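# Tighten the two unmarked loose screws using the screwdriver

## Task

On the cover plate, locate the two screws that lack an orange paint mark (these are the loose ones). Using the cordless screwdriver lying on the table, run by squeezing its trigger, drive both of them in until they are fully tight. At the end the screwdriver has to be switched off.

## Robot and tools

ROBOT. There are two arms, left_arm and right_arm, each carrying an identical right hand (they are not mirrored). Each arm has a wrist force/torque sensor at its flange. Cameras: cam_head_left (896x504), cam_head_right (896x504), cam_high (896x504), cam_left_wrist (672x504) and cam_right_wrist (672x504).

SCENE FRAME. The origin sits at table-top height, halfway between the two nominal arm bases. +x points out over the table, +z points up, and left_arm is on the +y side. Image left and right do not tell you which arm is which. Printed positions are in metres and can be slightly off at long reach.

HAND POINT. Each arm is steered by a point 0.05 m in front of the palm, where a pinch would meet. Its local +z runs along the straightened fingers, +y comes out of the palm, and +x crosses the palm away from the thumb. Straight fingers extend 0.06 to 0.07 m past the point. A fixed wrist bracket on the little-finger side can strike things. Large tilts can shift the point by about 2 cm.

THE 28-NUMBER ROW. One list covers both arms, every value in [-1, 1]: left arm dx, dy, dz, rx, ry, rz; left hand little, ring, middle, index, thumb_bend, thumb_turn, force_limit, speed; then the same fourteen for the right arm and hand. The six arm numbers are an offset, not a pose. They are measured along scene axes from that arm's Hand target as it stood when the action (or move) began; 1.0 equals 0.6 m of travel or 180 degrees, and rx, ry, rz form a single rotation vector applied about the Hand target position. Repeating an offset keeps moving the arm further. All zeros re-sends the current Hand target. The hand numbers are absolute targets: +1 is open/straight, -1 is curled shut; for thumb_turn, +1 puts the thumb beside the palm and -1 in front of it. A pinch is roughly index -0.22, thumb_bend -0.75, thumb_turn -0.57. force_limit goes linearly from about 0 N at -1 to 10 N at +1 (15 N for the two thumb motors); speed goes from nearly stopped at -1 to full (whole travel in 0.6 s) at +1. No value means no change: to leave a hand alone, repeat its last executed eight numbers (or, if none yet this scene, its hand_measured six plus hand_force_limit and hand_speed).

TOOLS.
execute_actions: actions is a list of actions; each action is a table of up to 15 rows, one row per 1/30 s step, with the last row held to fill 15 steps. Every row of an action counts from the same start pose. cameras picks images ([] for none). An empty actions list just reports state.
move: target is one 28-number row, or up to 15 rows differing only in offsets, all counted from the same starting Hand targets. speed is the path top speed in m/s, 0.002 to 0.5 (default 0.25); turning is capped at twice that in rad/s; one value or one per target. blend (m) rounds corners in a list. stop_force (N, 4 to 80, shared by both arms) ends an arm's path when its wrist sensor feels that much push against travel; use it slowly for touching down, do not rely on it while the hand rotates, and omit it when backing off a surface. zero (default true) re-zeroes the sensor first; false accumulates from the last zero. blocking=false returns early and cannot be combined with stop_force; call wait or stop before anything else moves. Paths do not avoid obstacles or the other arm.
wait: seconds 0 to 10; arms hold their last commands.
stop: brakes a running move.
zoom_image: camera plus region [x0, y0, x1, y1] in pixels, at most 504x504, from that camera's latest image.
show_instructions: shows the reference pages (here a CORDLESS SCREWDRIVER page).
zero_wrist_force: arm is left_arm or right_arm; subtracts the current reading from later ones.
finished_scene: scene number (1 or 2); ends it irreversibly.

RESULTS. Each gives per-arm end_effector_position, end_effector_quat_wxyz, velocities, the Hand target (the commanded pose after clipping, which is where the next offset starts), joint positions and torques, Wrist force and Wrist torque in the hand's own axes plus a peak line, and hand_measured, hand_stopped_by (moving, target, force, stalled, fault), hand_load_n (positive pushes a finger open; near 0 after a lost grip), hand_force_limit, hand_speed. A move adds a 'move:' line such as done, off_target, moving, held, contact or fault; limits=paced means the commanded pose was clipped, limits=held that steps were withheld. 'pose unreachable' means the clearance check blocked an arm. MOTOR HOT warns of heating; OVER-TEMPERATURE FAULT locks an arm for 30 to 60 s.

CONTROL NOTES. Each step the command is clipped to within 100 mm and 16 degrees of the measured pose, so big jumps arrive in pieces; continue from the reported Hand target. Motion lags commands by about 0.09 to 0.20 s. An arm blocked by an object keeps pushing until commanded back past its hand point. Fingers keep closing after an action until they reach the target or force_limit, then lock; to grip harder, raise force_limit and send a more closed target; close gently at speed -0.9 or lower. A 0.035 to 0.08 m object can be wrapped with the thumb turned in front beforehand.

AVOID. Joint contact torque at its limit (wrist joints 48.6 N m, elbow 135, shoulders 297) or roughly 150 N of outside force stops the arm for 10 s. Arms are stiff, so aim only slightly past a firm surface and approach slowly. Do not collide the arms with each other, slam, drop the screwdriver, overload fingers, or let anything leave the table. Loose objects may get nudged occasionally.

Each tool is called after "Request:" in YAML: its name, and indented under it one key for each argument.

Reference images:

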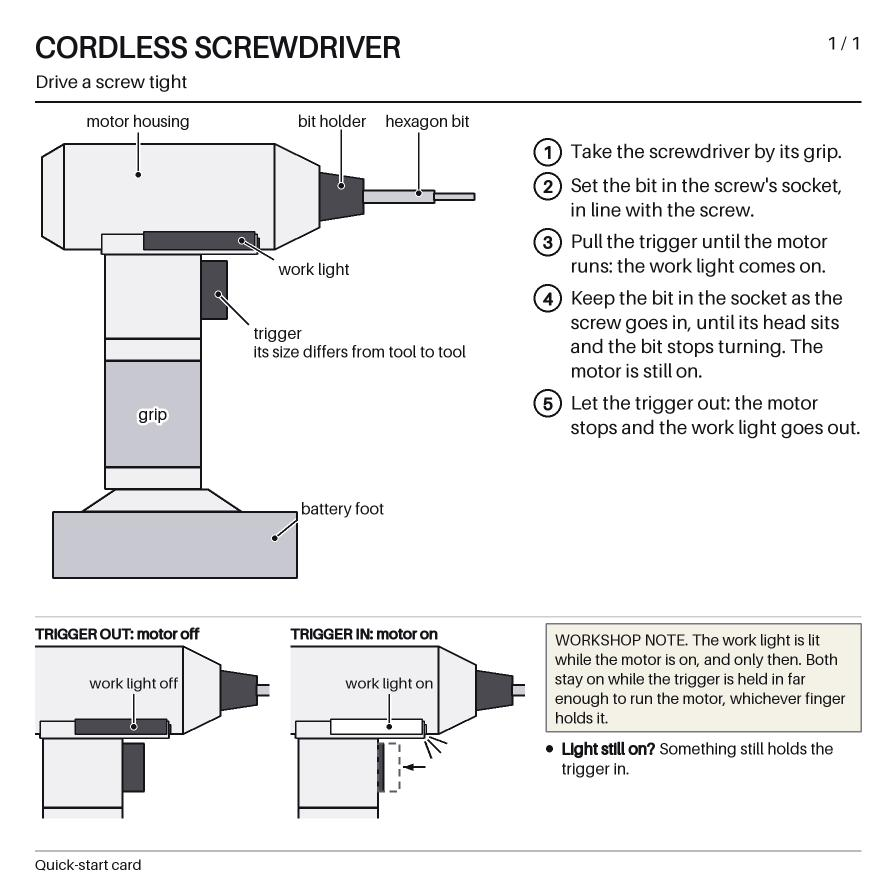

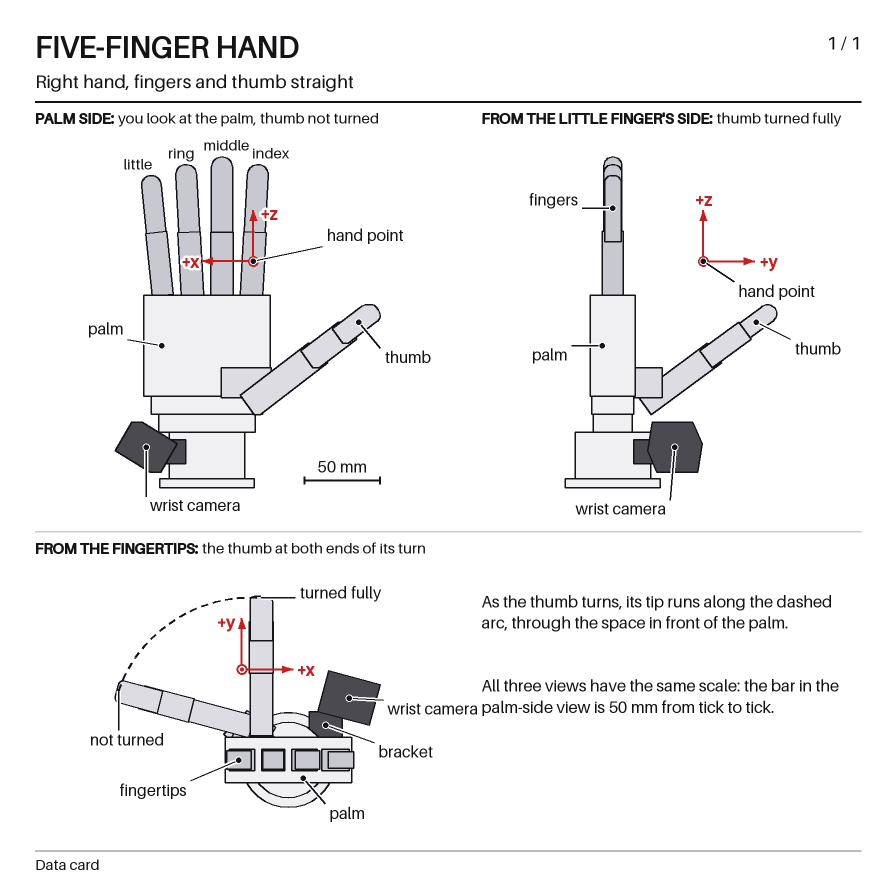

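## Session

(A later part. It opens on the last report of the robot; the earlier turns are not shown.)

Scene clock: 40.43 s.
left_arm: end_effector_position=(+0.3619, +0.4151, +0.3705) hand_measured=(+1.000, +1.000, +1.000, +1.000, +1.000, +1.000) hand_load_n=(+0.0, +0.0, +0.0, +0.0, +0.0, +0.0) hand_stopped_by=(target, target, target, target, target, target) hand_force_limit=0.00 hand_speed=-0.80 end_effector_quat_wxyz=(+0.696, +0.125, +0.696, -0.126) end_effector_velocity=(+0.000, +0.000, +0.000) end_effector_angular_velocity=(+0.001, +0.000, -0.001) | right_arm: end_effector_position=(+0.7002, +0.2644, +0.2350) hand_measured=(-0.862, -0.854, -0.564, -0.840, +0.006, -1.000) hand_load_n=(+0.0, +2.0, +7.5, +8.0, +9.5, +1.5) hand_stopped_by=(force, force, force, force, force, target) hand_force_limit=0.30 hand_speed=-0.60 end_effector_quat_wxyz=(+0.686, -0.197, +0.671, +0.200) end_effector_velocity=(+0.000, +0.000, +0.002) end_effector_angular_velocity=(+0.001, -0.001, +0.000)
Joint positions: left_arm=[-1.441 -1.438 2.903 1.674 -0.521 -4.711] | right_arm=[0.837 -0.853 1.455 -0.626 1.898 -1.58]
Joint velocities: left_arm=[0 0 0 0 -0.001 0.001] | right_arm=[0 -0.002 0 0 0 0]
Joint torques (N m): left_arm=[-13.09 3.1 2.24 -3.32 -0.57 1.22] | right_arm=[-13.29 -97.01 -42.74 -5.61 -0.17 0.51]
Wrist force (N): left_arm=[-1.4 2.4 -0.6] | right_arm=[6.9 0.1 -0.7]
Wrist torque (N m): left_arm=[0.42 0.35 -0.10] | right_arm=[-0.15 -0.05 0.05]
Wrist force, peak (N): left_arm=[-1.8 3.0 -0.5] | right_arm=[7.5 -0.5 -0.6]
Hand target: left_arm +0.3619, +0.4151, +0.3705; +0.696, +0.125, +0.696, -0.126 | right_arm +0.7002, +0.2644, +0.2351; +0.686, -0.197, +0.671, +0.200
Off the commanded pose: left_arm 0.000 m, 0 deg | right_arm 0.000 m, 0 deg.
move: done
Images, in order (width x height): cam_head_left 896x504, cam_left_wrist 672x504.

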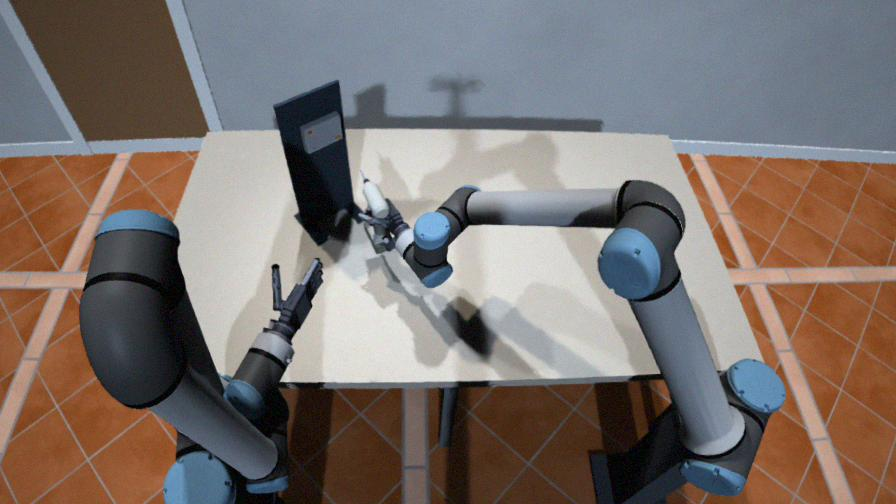

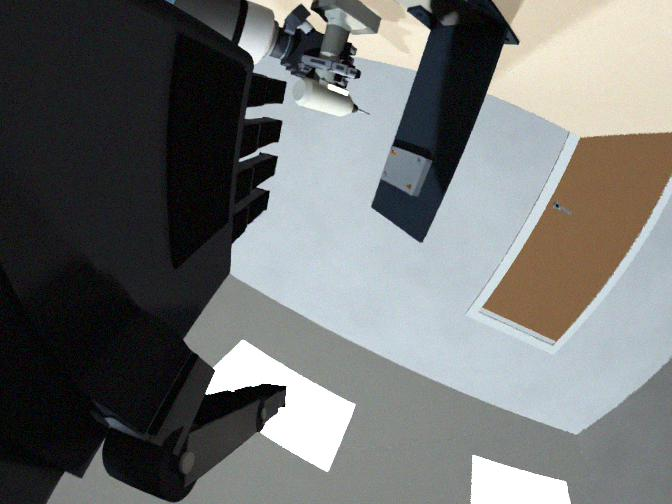

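Request:
move:
  target: [0,0,0,0,0,0,1,1,1,1,1,1,0,-0.8,-0.2,-0.45,0.12,0,0,0,-0.98,-0.98,-0.98,0.3,-0.98,-1,0.3,0]
  speed: 0.2
  cameras: ["cam_head_left","cam_left_wrist","cam_right_wrist"]

Request:
zoom_image:
  camera: "cam_head_left"
  region: [380, 180, 500, 300]

Scene clock: 42.93 s.
left_arm: end_effector_position=(+0.3619, +0.4151, +0.3705) hand_measured=(+1.000, +1.000, +1.000, +1.000, +1.000, +1.000) hand_load_n=(+0.0, +0.0, +0.0, +0.0, +0.0, -0.5) hand_stopped_by=(target, target, target, target, target, target) hand_force_limit=0.00 hand_speed=-0.80 end_effector_quat_wxyz=(+0.696, +0.125, +0.696, -0.126) end_effector_velocity=(+0.000, +0.001, +0.000) end_effector_angular_velocity=(+0.000, +0.000, +0.002) | right_arm: end_effector_position=(+0.5803, -0.0058, +0.3066) hand_measured=(-0.862, -0.854, -0.564, +0.300, +0.006, -1.000) hand_load_n=(+0.0, +3.5, +7.5, +0.0, +9.0, +1.5) hand_stopped_by=(force, force, force, target, force, target) hand_force_limit=0.30 hand_speed=0.00 end_effector_quat_wxyz=(+0.686, -0.197, +0.671, +0.200) end_effector_velocity=(-0.001, -0.001, +0.001) end_effector_angular_velocity=(+0.001, -0.001, +0.000)
Joint positions: left_arm=[-1.441 -1.438 2.903 1.674 -0.521 -4.711] | right_arm=[0.709 -1.326 2.066 -0.763 1.77 -1.577]
Joint velocities: left_arm=[0.001 0 0 -0.001 0 0] | right_arm=[0 -0.002 0.001 0 0 0]
Joint torques (N m): left_arm=[-10.12 0.67 3.91 -3.31 0.18 1.32] | right_arm=[11.47 -68.92 -31.59 -1.73 1.92 1.15]
Wrist force (N): left_arm=[-1.7 2.4 -0.3] | right_arm=[7.8 -0.1 -0.7]
Wrist torque (N m): left_arm=[0.41 0.38 -0.11] | right_arm=[-0.15 -0.16 0.09]
Wrist force, peak (N): left_arm=[-2.0 3.0 -0.8] | right_arm=[8.0 2.1 2.6]
Hand target: left_arm +0.3619, +0.4151, +0.3705; +0.696, +0.125, +0.696, -0.126 | right_arm +0.5802, -0.0059, +0.3066; +0.686, -0.197, +0.671, +0.200
Off the commanded pose: left_arm 0.000 m, 0 deg | right_arm 0.001 m, 0 deg.
move: done
Images, in order (width x height): cam_head_left 896x504, cam_left_wrist 672x504, cam_right_wrist 672x504.

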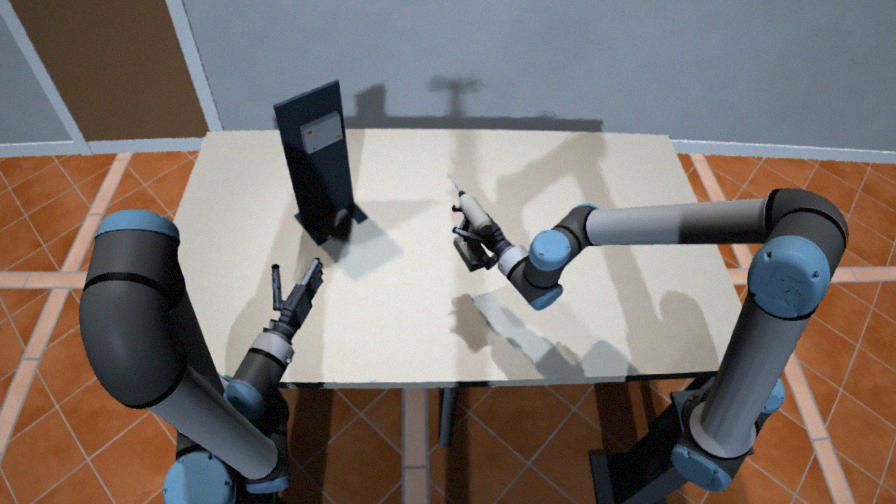

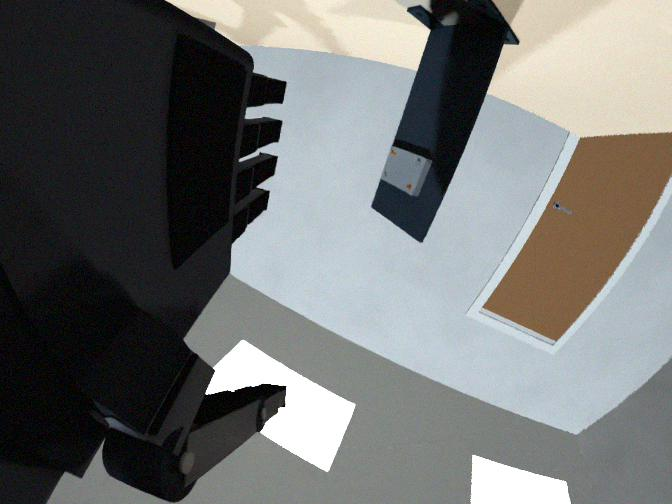

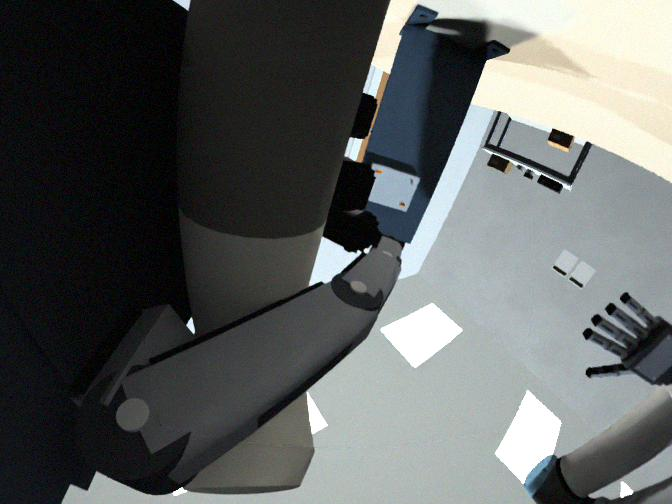

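Scaled by 4.200.

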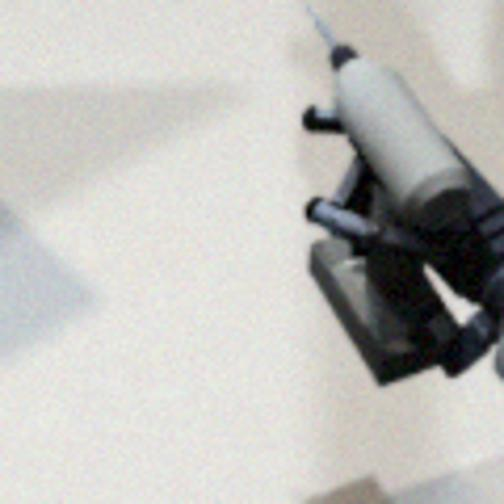

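Request:
move:
  target: [0.35,-0.19,-0.07,0,0,0.114,1,1,1,1,1,1,0,-0.8,0,0,0,0,0,0,-0.98,-0.98,-0.98,0.3,-0.98,-1,0.3,0]
  speed: 0.2
  cameras: ["cam_head_left","cam_left_wrist"]

Request:
zoom_image:
  camera: "cam_left_wrist"
  region: [300, 100, 600, 400]

Scene clock: 44.83 s.
left_arm: end_effector_position=(+0.5723, +0.3018, +0.3279) hand_measured=(+1.000, +1.000, +1.000, +1.000, +1.000, +1.000) hand_load_n=(+0.0, +0.0, +0.5, +0.0, +0.0, +0.0) hand_stopped_by=(target, target, target, target, target, target) hand_force_limit=0.00 hand_speed=-0.80 end_effector_quat_wxyz=(+0.708, -0.001, +0.707, +0.001) end_effector_velocity=(+0.000, +0.000, +0.000) end_effector_angular_velocity=(+0.000, -0.001, +0.001) | right_arm: end_effector_position=(+0.5802, -0.0059, +0.3066) hand_measured=(-0.862, -0.854, -0.564, +0.300, +0.006, -1.000) hand_load_n=(+0.0, +3.5, +7.5, +0.0, +9.0, +1.5) hand_stopped_by=(force, force, force, target, force, target) hand_force_limit=0.30 hand_speed=0.00 end_effector_quat_wxyz=(+0.686, -0.197, +0.671, +0.200) end_effector_velocity=(+0.000, +0.000, -0.001) end_effector_angular_velocity=(-0.001, +0.001, +0.000)
Joint positions: left_arm=[-1.041 -1.061 2.289 1.91 -0.563 -4.71] | right_arm=[0.709 -1.326 2.066 -0.763 1.77 -1.577]
Joint velocities: left_arm=[0.001 0 -0.001 0 0 0.001] | right_arm=[0 0.002 0 0 0 0]
Joint torques (N m): left_arm=[-5.46 -46.92 -26.03 -2.66 -0.83 -0.04] | right_arm=[14.17 -72.57 -36.41 -3.38 2.12 -0.39]
Wrist force (N): left_arm=[-1.7 2.9 0.0] | right_arm=[7.3 0.2 -0.8]
Wrist torque (N m): left_arm=[0.45 0.37 -0.10] | right_arm=[-0.10 -0.09 0.07]
Wrist force, peak (N): left_arm=[-2.2 3.4 -2.2] | right_arm=[7.7 0.2 -0.7]
Hand target: left_arm +0.5723, +0.3017, +0.3279; +0.708, -0.001, +0.707, +0.001 | right_arm +0.5802, -0.0059, +0.3066; +0.686, -0.197, +0.671, +0.200
Off the commanded pose: left_arm 0.001 m, 0 deg | right_arm 0.000 m, 0 deg.
move: done
Images, in order (width x height): cam_head_left 896x504, cam_left_wrist 672x504.

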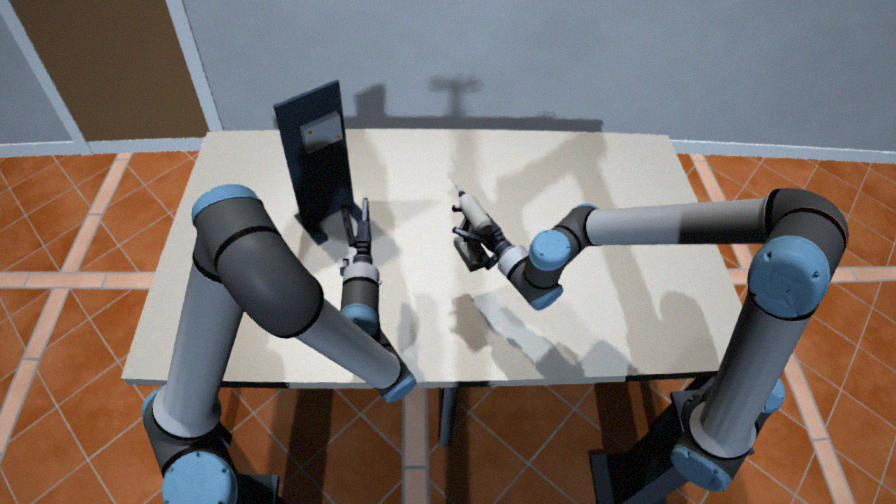

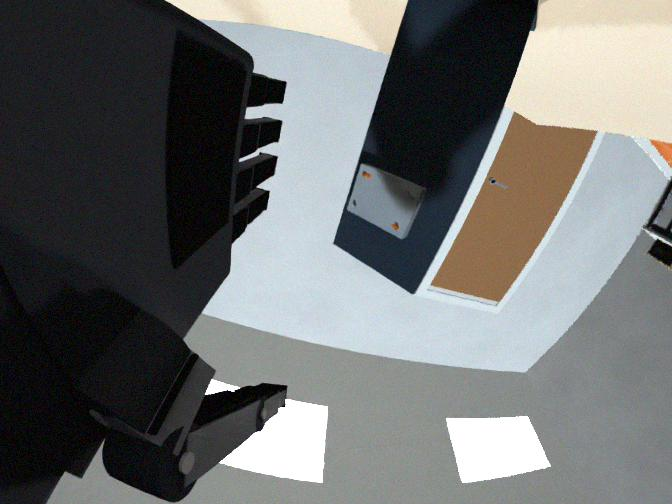

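Scaled by 1.680 from the camera's 672x504 image, which has a finer 960x720 frame.

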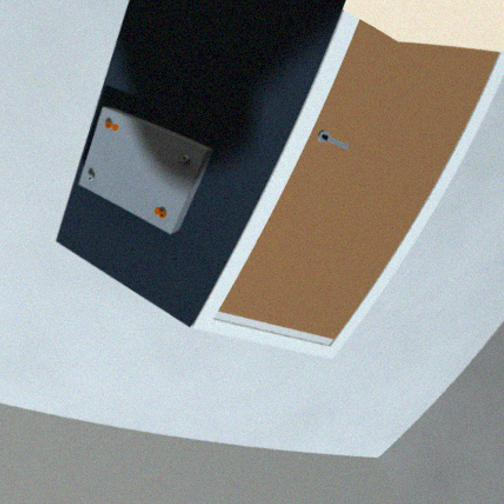

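Request:
execute_actions:
  actions: []

Scene clock: 45.37 s.
left_arm: end_effector_position=(+0.5723, +0.3017, +0.3280) hand_measured=(+1.000, +1.000, +1.000, +1.000, +1.000, +1.000) hand_load_n=(+0.0, +0.0, +0.0, +0.0, +0.0, +0.0) hand_stopped_by=(target, target, target, target, target, target) hand_force_limit=0.00 hand_speed=-0.80 end_effector_quat_wxyz=(+0.708, -0.001, +0.707, +0.000) end_effector_velocity=(+0.000, +0.000, +0.000) end_effector_angular_velocity=(-0.001, +0.000, +0.000) | right_arm: end_effector_position=(+0.5802, -0.0059, +0.3066) hand_measured=(-0.862, -0.854, -0.564, +0.300, +0.006, -1.000) hand_load_n=(+0.0, +3.5, +7.5, +0.0, +9.0, +1.5) hand_stopped_by=(force, force, force, target, force, target) hand_force_limit=0.30 hand_speed=0.00 end_effector_quat_wxyz=(+0.686, -0.197, +0.671, +0.200) end_effector_velocity=(+0.000, +0.000, -0.001) end_effector_angular_velocity=(-0.001, +0.001, +0.000)
Joint positions: left_arm=[-1.041 -1.061 2.289 1.91 -0.563 -4.711] | right_arm=[0.709 -1.326 2.066 -0.763 1.77 -1.577]
Joint velocities: left_arm=[0 0 0 -0.001 0 0] | right_arm=[0 0.001 0 0 0 0]
Joint torques (N m): left_arm=[-13.9 -39.8 -26.79 0.07 0.32 -2.67] | right_arm=[14.51 -72.1 -37.32 -3.75 2.12 -0.45]
Wrist force (N): left_arm=[-1.6 2.8 -0.4] | right_arm=[7.4 0.1 -0.5]
Wrist torque (N m): left_arm=[0.46 0.38 -0.09] | right_arm=[-0.14 -0.12 0.08]
Wrist force, peak (N): left_arm=[-1.8 3.3 -0.2] | right_arm=[7.6 0.0 -0.7]
Hand target: left_arm +0.5723, +0.3017, +0.3279; +0.708, -0.001, +0.707, +0.001 | right_arm +0.5802, -0.0059, +0.3066; +0.686, -0.197, +0.671, +0.200
Off the commanded pose: left_arm 0.001 m, 0 deg | right_arm 0.000 m, 0 deg.

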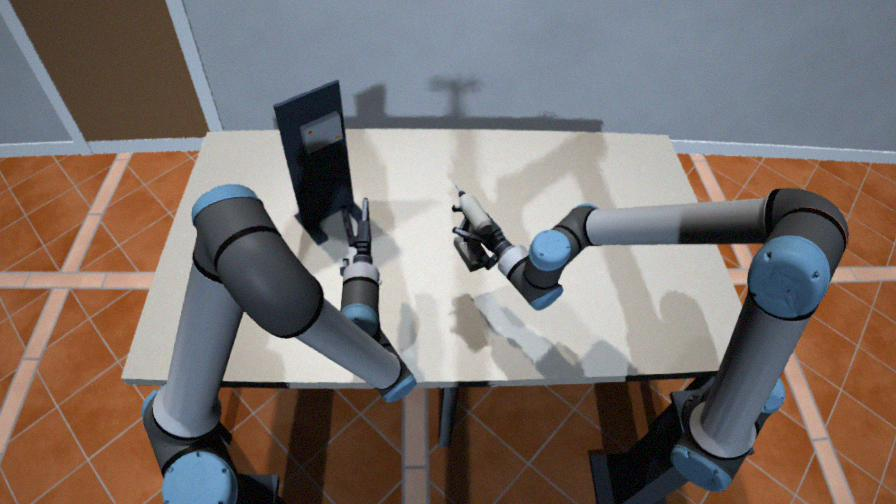

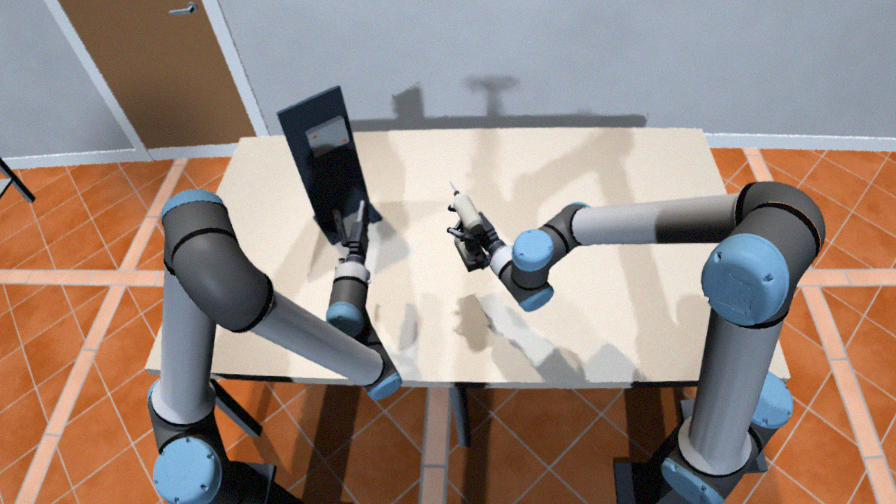

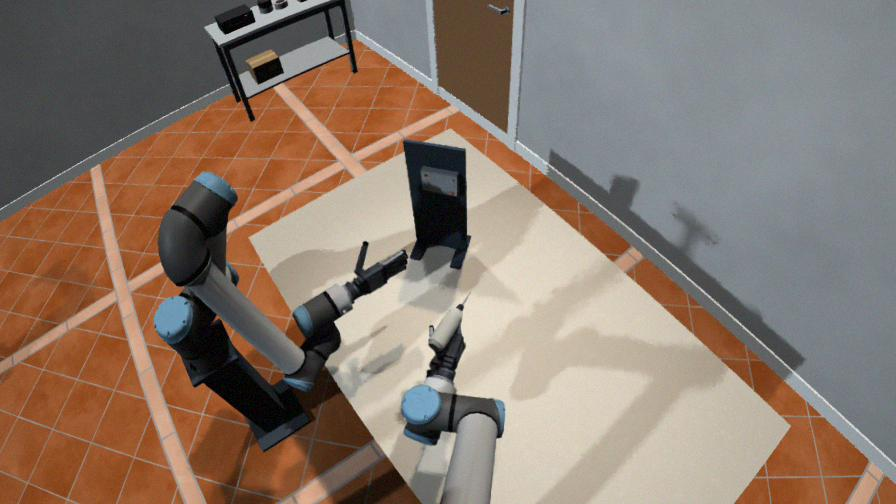

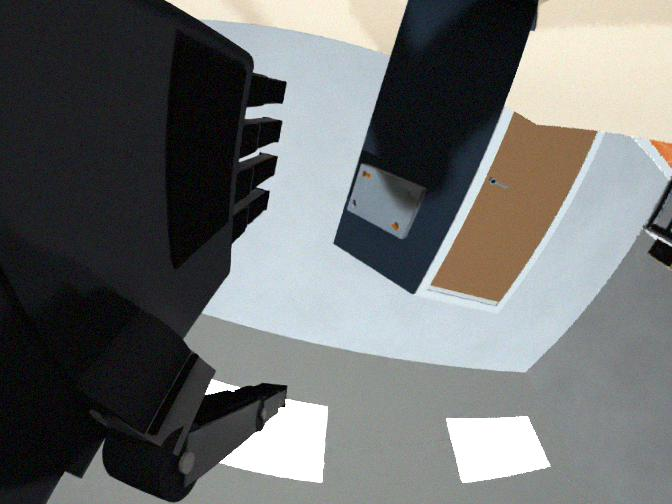

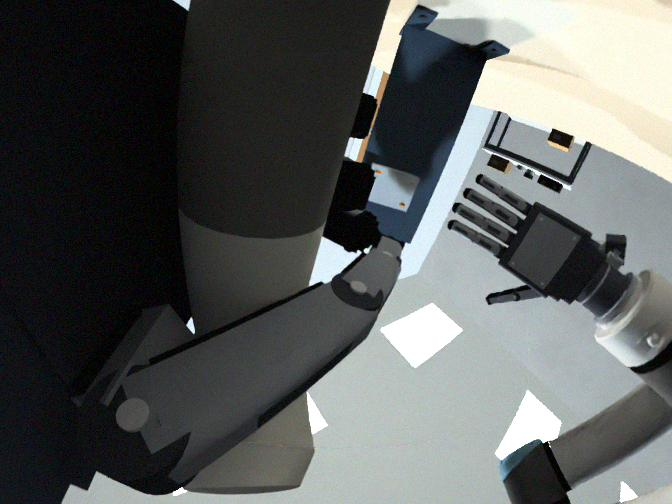

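Request:
zoom_image:
  camera: "cam_high"
  region: [390, 130, 510, 350]

Request:
zoom_image:
  camera: "cam_left_wrist"
  region: [330, 140, 450, 260]

Scaled by 2.291.

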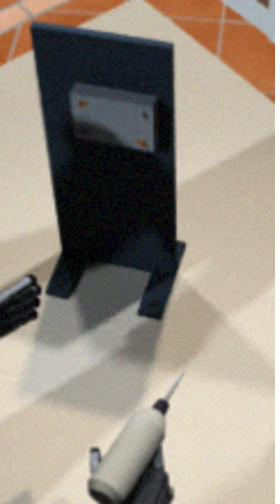

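Scaled by 4.200 from the camera's 672x504 image, which has a finer 960x720 frame.

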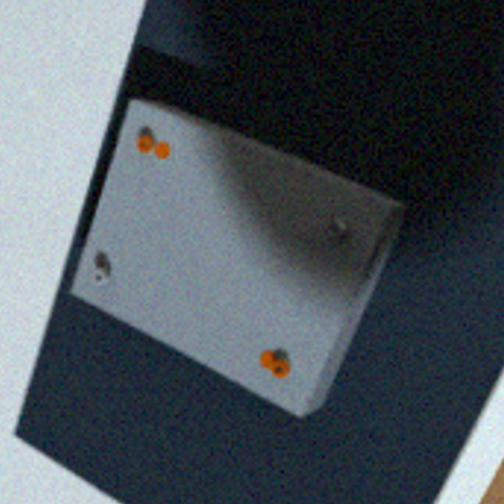

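Request:
move:
  target: [0.013,0.214,0.17,0.985,0,0,1,1,1,1,1,1,0,-0.8, 0,0,0,0,0,0,-0.98,-0.98,-0.98,0.3,-0.98,-1,0.3,0]
  speed: 0.5

Scene clock: 50.20 s.
left_arm: end_effector_position=(+0.5802, +0.4300, +0.4308) hand_measured=(+1.000, +1.000, +1.000, +1.000, +1.000, +1.000) hand_load_n=(+0.0, +0.0, +0.0, +0.0, +0.0, +0.5) hand_stopped_by=(target, target, target, target, target, target) hand_force_limit=0.00 hand_speed=-0.80 end_effector_quat_wxyz=(+0.017, +0.707, +0.016, +0.707) end_effector_velocity=(+0.000, +0.000, -0.001) end_effector_angular_velocity=(+0.001, +0.001, -0.001) | right_arm: end_effector_position=(+0.5802, -0.0059, +0.3066) hand_measured=(-0.862, -0.854, -0.564, +0.300, +0.006, -1.000) hand_load_n=(+0.0, +3.5, +7.5, -0.5, +9.0, +1.5) hand_stopped_by=(force, force, force, target, force, target) hand_force_limit=0.30 hand_speed=0.00 end_effector_quat_wxyz=(+0.686, -0.197, +0.671, +0.200) end_effector_velocity=(+0.000, +0.000, +0.000) end_effector_angular_velocity=(+0.000, +0.000, +0.000)
Joint positions: left_arm=[-0.625 -1.509 2.425 2.227 -0.981 -1.619] | right_arm=[0.709 -1.326 2.066 -0.763 1.77 -1.577]
Joint velocities: left_arm=[0 0 0.001 0 0 0] | right_arm=[0 0 0 0 0 0]
Joint torques (N m): left_arm=[-11.72 -13.02 -14.19 -4.47 2.19 3.53] | right_arm=[13.1 -71.7 -41.81 -6.32 1.76 -0.41]
Wrist force (N): left_arm=[2.8 2.1 1.1] | right_arm=[7.3 -0.1 -0.8]
Wrist torque (N m): left_arm=[0.39 -0.58 0.36] | right_arm=[-0.15 -0.08 0.06]
Wrist force, peak (N): left_arm=[1.7 4.9 0.9] | right_arm=[7.9 -0.2 -0.6]
Hand target: left_arm +0.5801, +0.4300, +0.4306; +0.017, +0.707, +0.016, +0.707 | right_arm +0.5802, -0.0059, +0.3066; +0.686, -0.197, +0.671, +0.200
Off the commanded pose: left_arm 0.001 m, 0 deg | right_arm 0.000 m, 0 deg.
move: done

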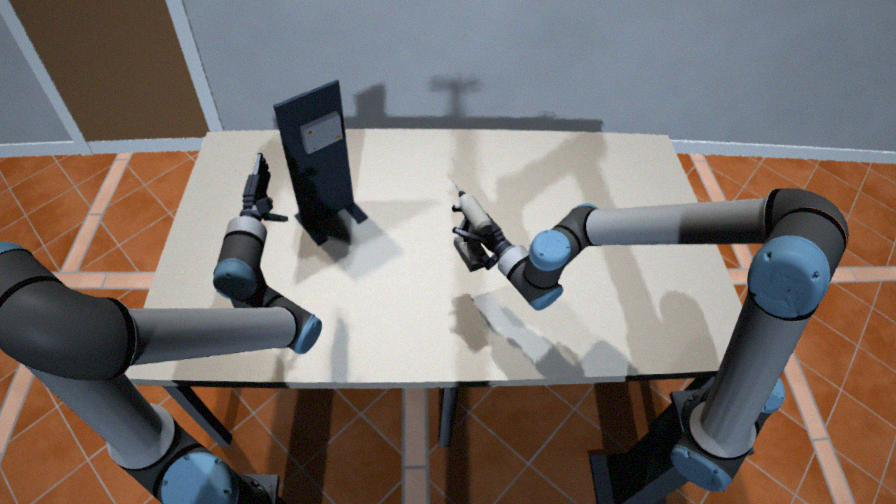

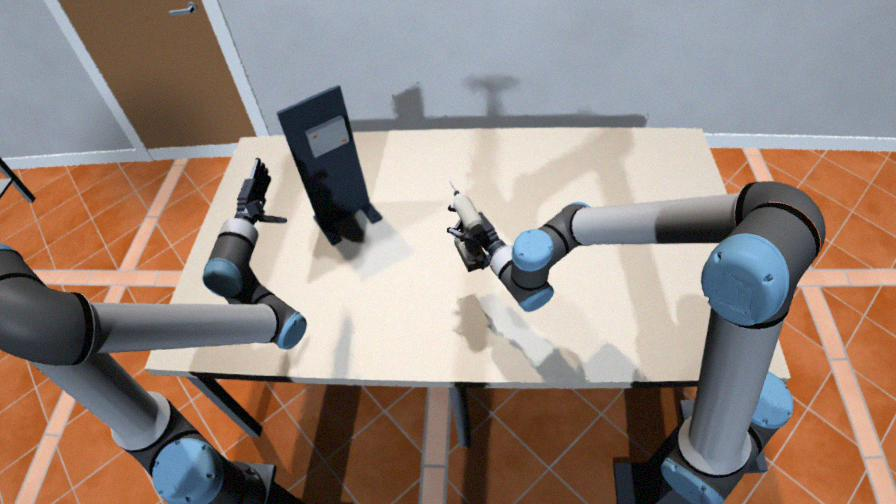

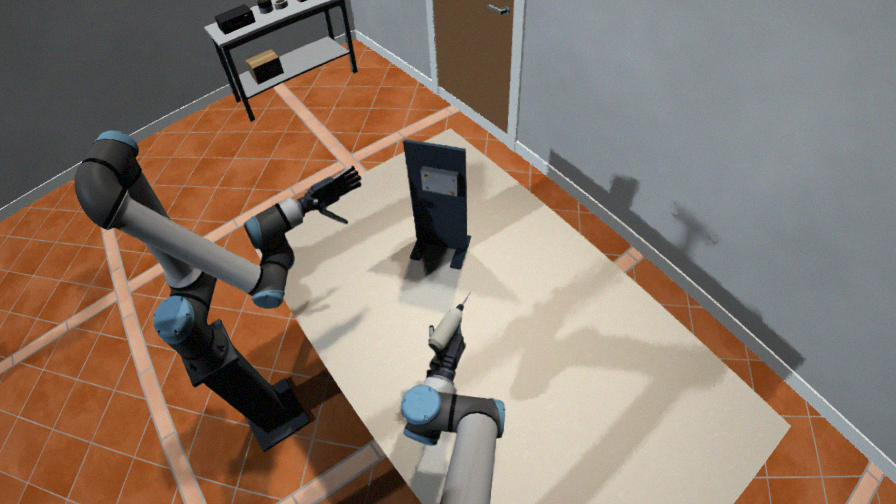

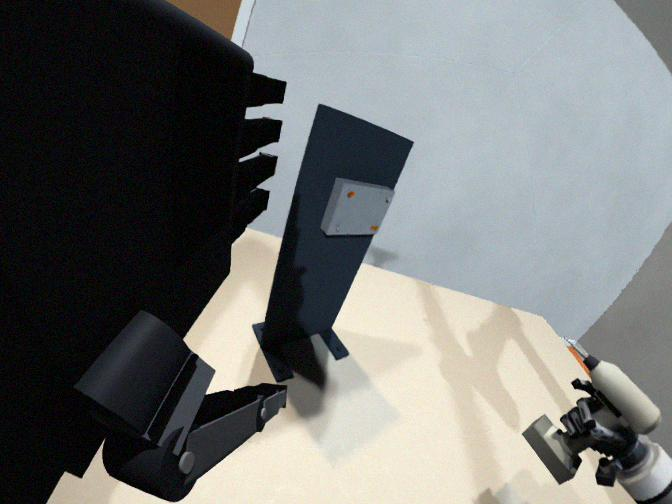

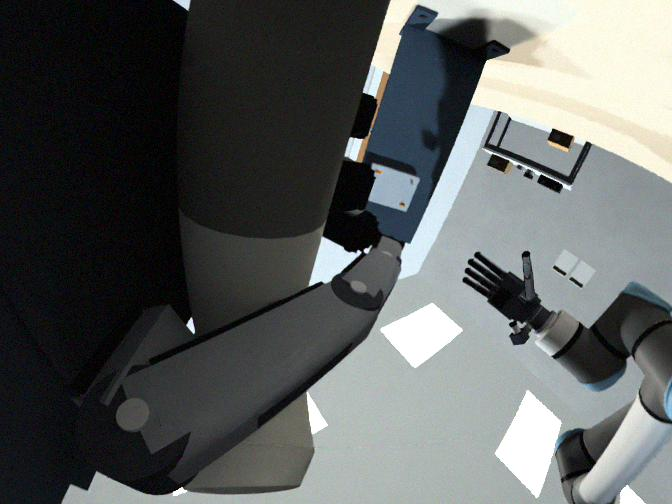

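Request:
zoom_image:
  camera: "cam_left_wrist"
  region: [300, 100, 440, 250]

Request:
zoom_image:
  camera: "cam_left_wrist"
  region: [502, 320, 672, 490]

Scaled by 3.360 from the camera's 672x504 image, which has a finer 960x720 frame.

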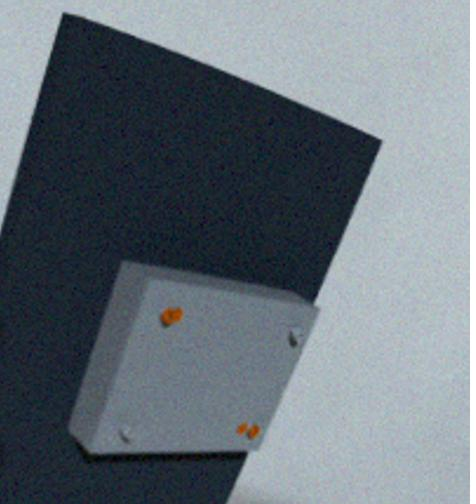

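Scaled by 2.965 from the camera's 672x504 image, which has a finer 960x720 frame.

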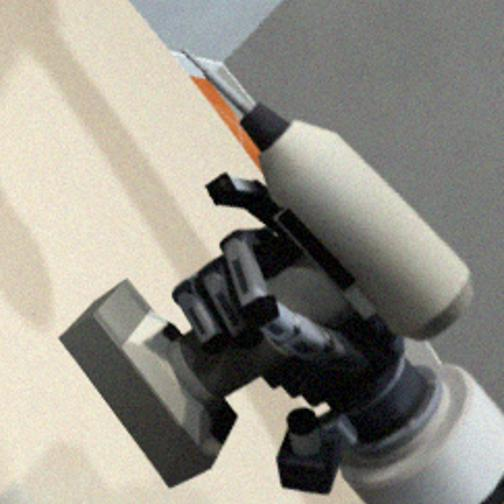

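Request:
zoom_image:
  camera: "cam_head_left"
  region: [440, 170, 510, 240]

Request:
zoom_image:
  camera: "cam_head_right"
  region: [440, 170, 510, 240]

Request:
zoom_image:
  camera: "cam_high"
  region: [420, 280, 490, 370]

Request:
zoom_image:
  camera: "cam_head_left"
  region: [260, 70, 380, 250]

Request:
zoom_image:
  camera: "cam_head_right"
  region: [260, 70, 390, 250]

Request:
zoom_image:
  camera: "cam_high"
  region: [390, 130, 490, 280]

Scaled by 7.200.

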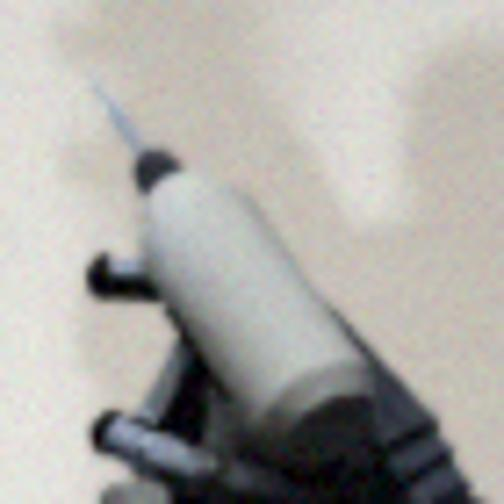

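Scaled by 7.200.

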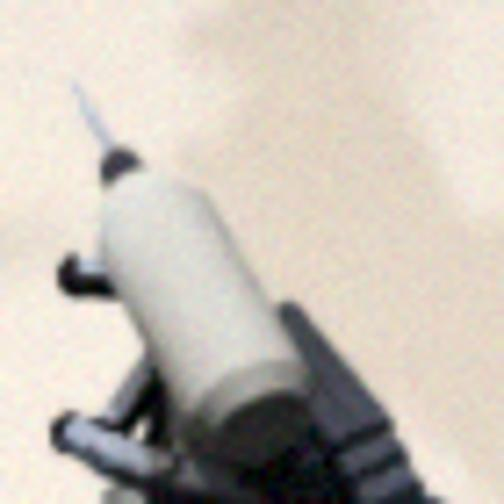

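Scaled by 5.600.

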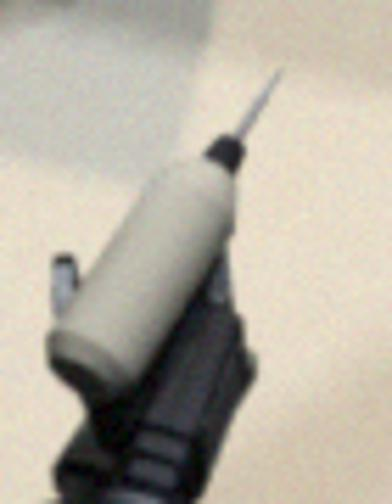

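Scaled by 2.800.

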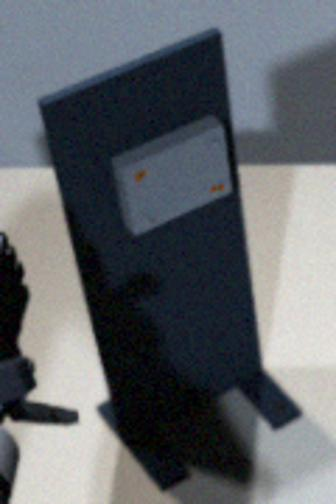

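Scaled by 2.800.

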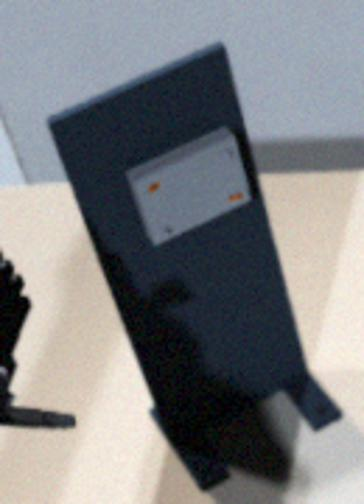

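Scaled by 3.360.

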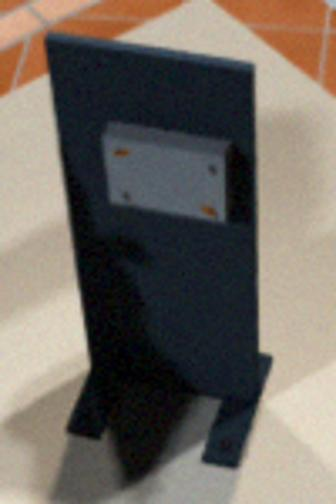

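Request:
move:
  target: [0,0,0,0,0,0,1,1,1,1,1,1,0,-0.8, 0.068,0.463,0.1057,0,0,0.0722,-0.98,-0.98,-0.98,0.3,-0.98,-1,0.3,0]
  speed: 0.2

Scene clock: 54.50 s.
left_arm: end_effector_position=(+0.5801, +0.4300, +0.4306) hand_measured=(+1.000, +1.000, +1.000, +1.000, +1.000, +1.000) hand_load_n=(+0.0, +0.0, +0.0, +0.0, +0.0, +0.0) hand_stopped_by=(target, target, target, target, target, target) hand_force_limit=0.00 hand_speed=-0.80 end_effector_quat_wxyz=(+0.017, +0.707, +0.016, +0.707) end_effector_velocity=(+0.000, -0.001, +0.000) end_effector_angular_velocity=(-0.001, +0.001, -0.001) | right_arm: end_effector_position=(+0.6208, +0.2720, +0.3703) hand_measured=(-0.862, -0.854, -0.564, +0.300, +0.006, -1.000) hand_load_n=(+0.0, +3.5, +7.5, +0.0, +9.0, +1.5) hand_stopped_by=(force, force, force, target, force, target) hand_force_limit=0.30 hand_speed=0.00 end_effector_quat_wxyz=(+0.659, -0.272, +0.644, +0.277) end_effector_velocity=(+0.001, +0.001, +0.001) end_effector_angular_velocity=(+0.001, -0.001, +0.000)
Joint positions: left_arm=[-0.625 -1.509 2.425 2.227 -0.981 -1.619] | right_arm=[0.843 -1.024 1.478 -0.477 1.677 -1.575]
Joint velocities: left_arm=[-0.001 0 0 0 0 -0.001] | right_arm=[0 0.001 -0.003 0 0 0]
Joint torques (N m): left_arm=[-10.64 -13.01 -25.03 -5.09 1.82 3.24] | right_arm=[-13.23 -89.1 -50.74 -5.32 1.54 1.69]
Wrist force (N): left_arm=[2.6 1.7 1.0] | right_arm=[7.0 -0.1 -0.3]
Wrist torque (N m): left_arm=[0.32 -0.55 0.34] | right_arm=[-0.20 -0.10 0.05]
Wrist force, peak (N): left_arm=[3.0 2.1 1.4] | right_arm=[8.2 -2.5 -3.5]
Hand target: left_arm +0.5801, +0.4300, +0.4306; +0.017, +0.707, +0.016, +0.707 | right_arm +0.6209, +0.2720, +0.3703; +0.659, -0.272, +0.644, +0.277
Off the commanded pose: left_arm 0.000 m, 0 deg | right_arm 0.000 m, 0 deg.
move: done

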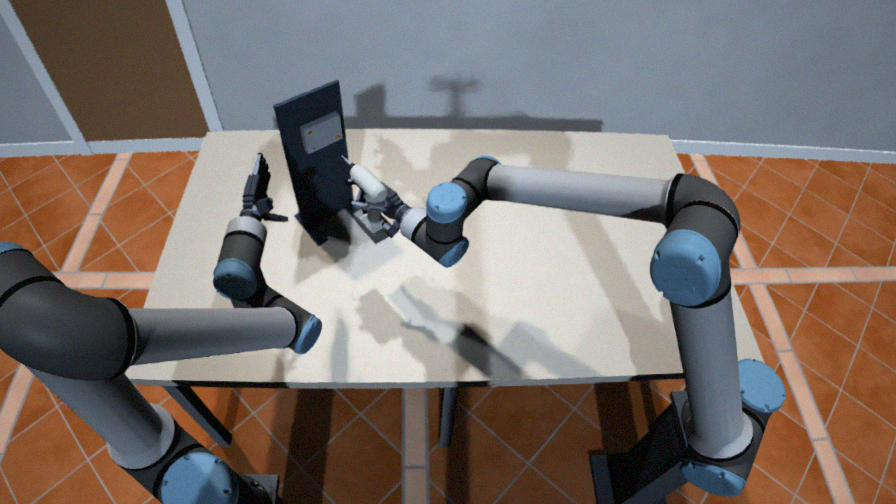

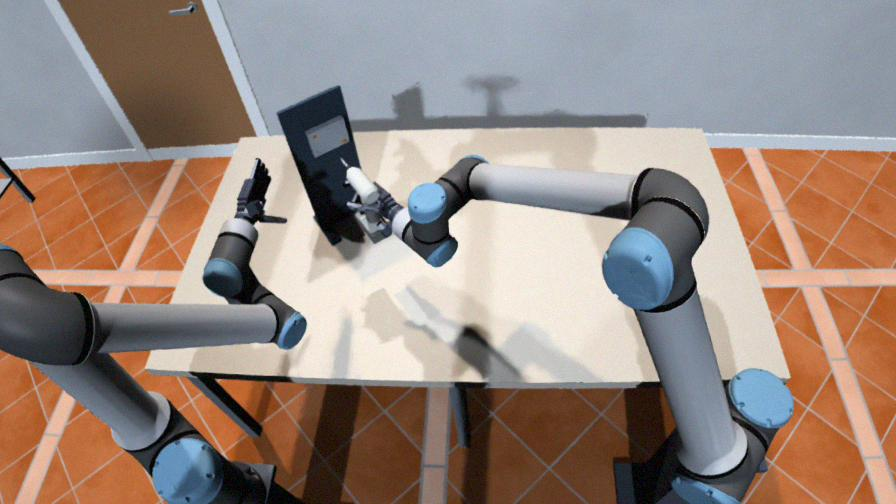

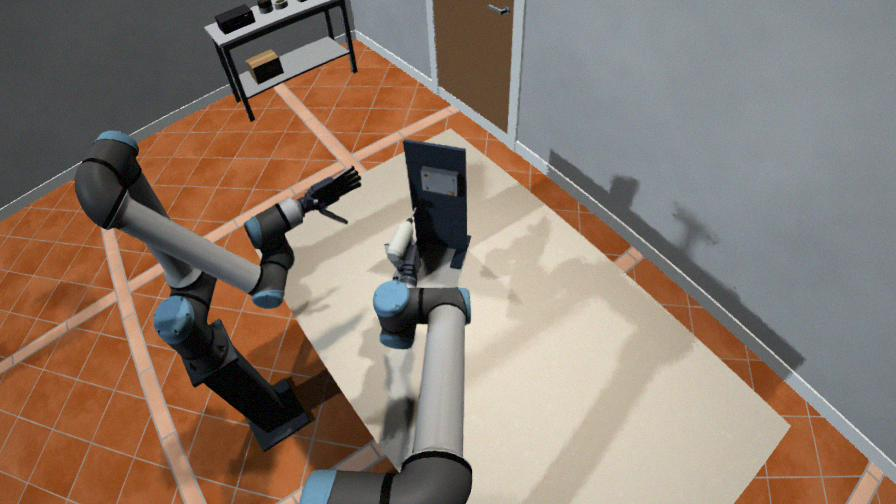

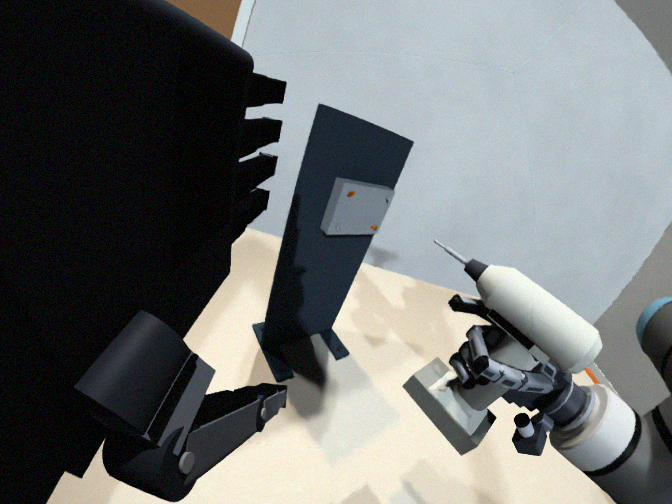

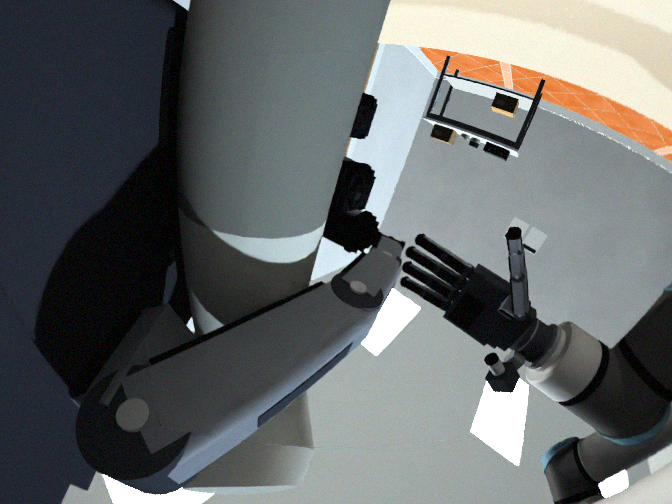

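Request:
zoom_image:
  camera: "cam_head_left"
  region: [290, 100, 410, 220]

Request:
zoom_image:
  camera: "cam_head_right"
  region: [290, 100, 410, 220]

Request:
zoom_image:
  camera: "cam_high"
  region: [370, 150, 490, 270]

Request:
zoom_image:
  camera: "cam_left_wrist"
  region: [310, 160, 490, 300]

Scaled by 4.200.

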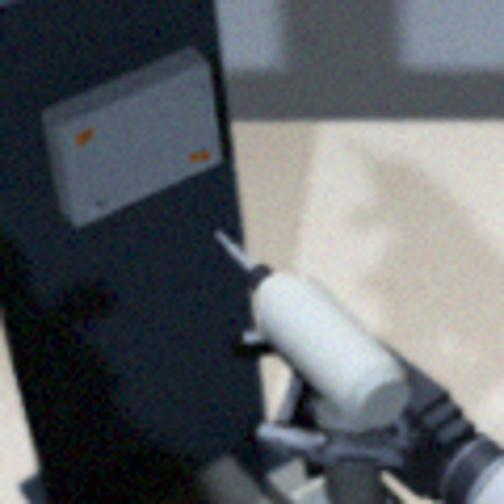

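Scaled by 4.200.

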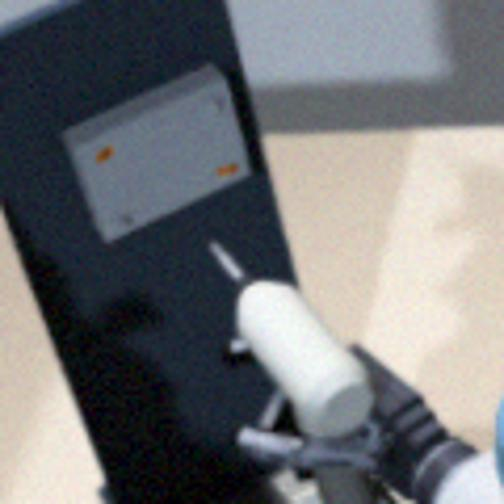

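Scaled by 4.200.

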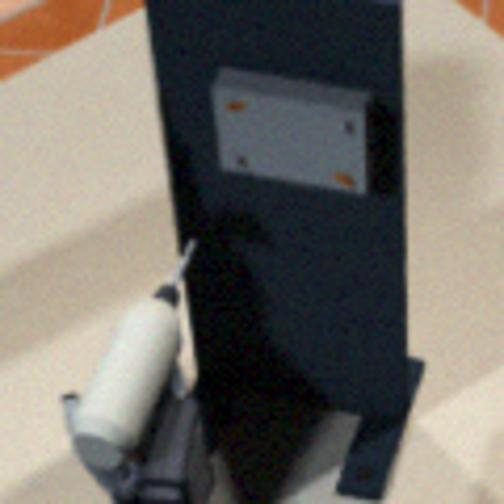

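Scaled by 2.800 from the camera's 672x504 image, which has a finer 960x720 frame.

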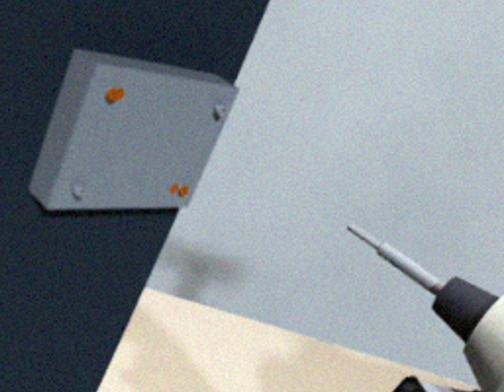

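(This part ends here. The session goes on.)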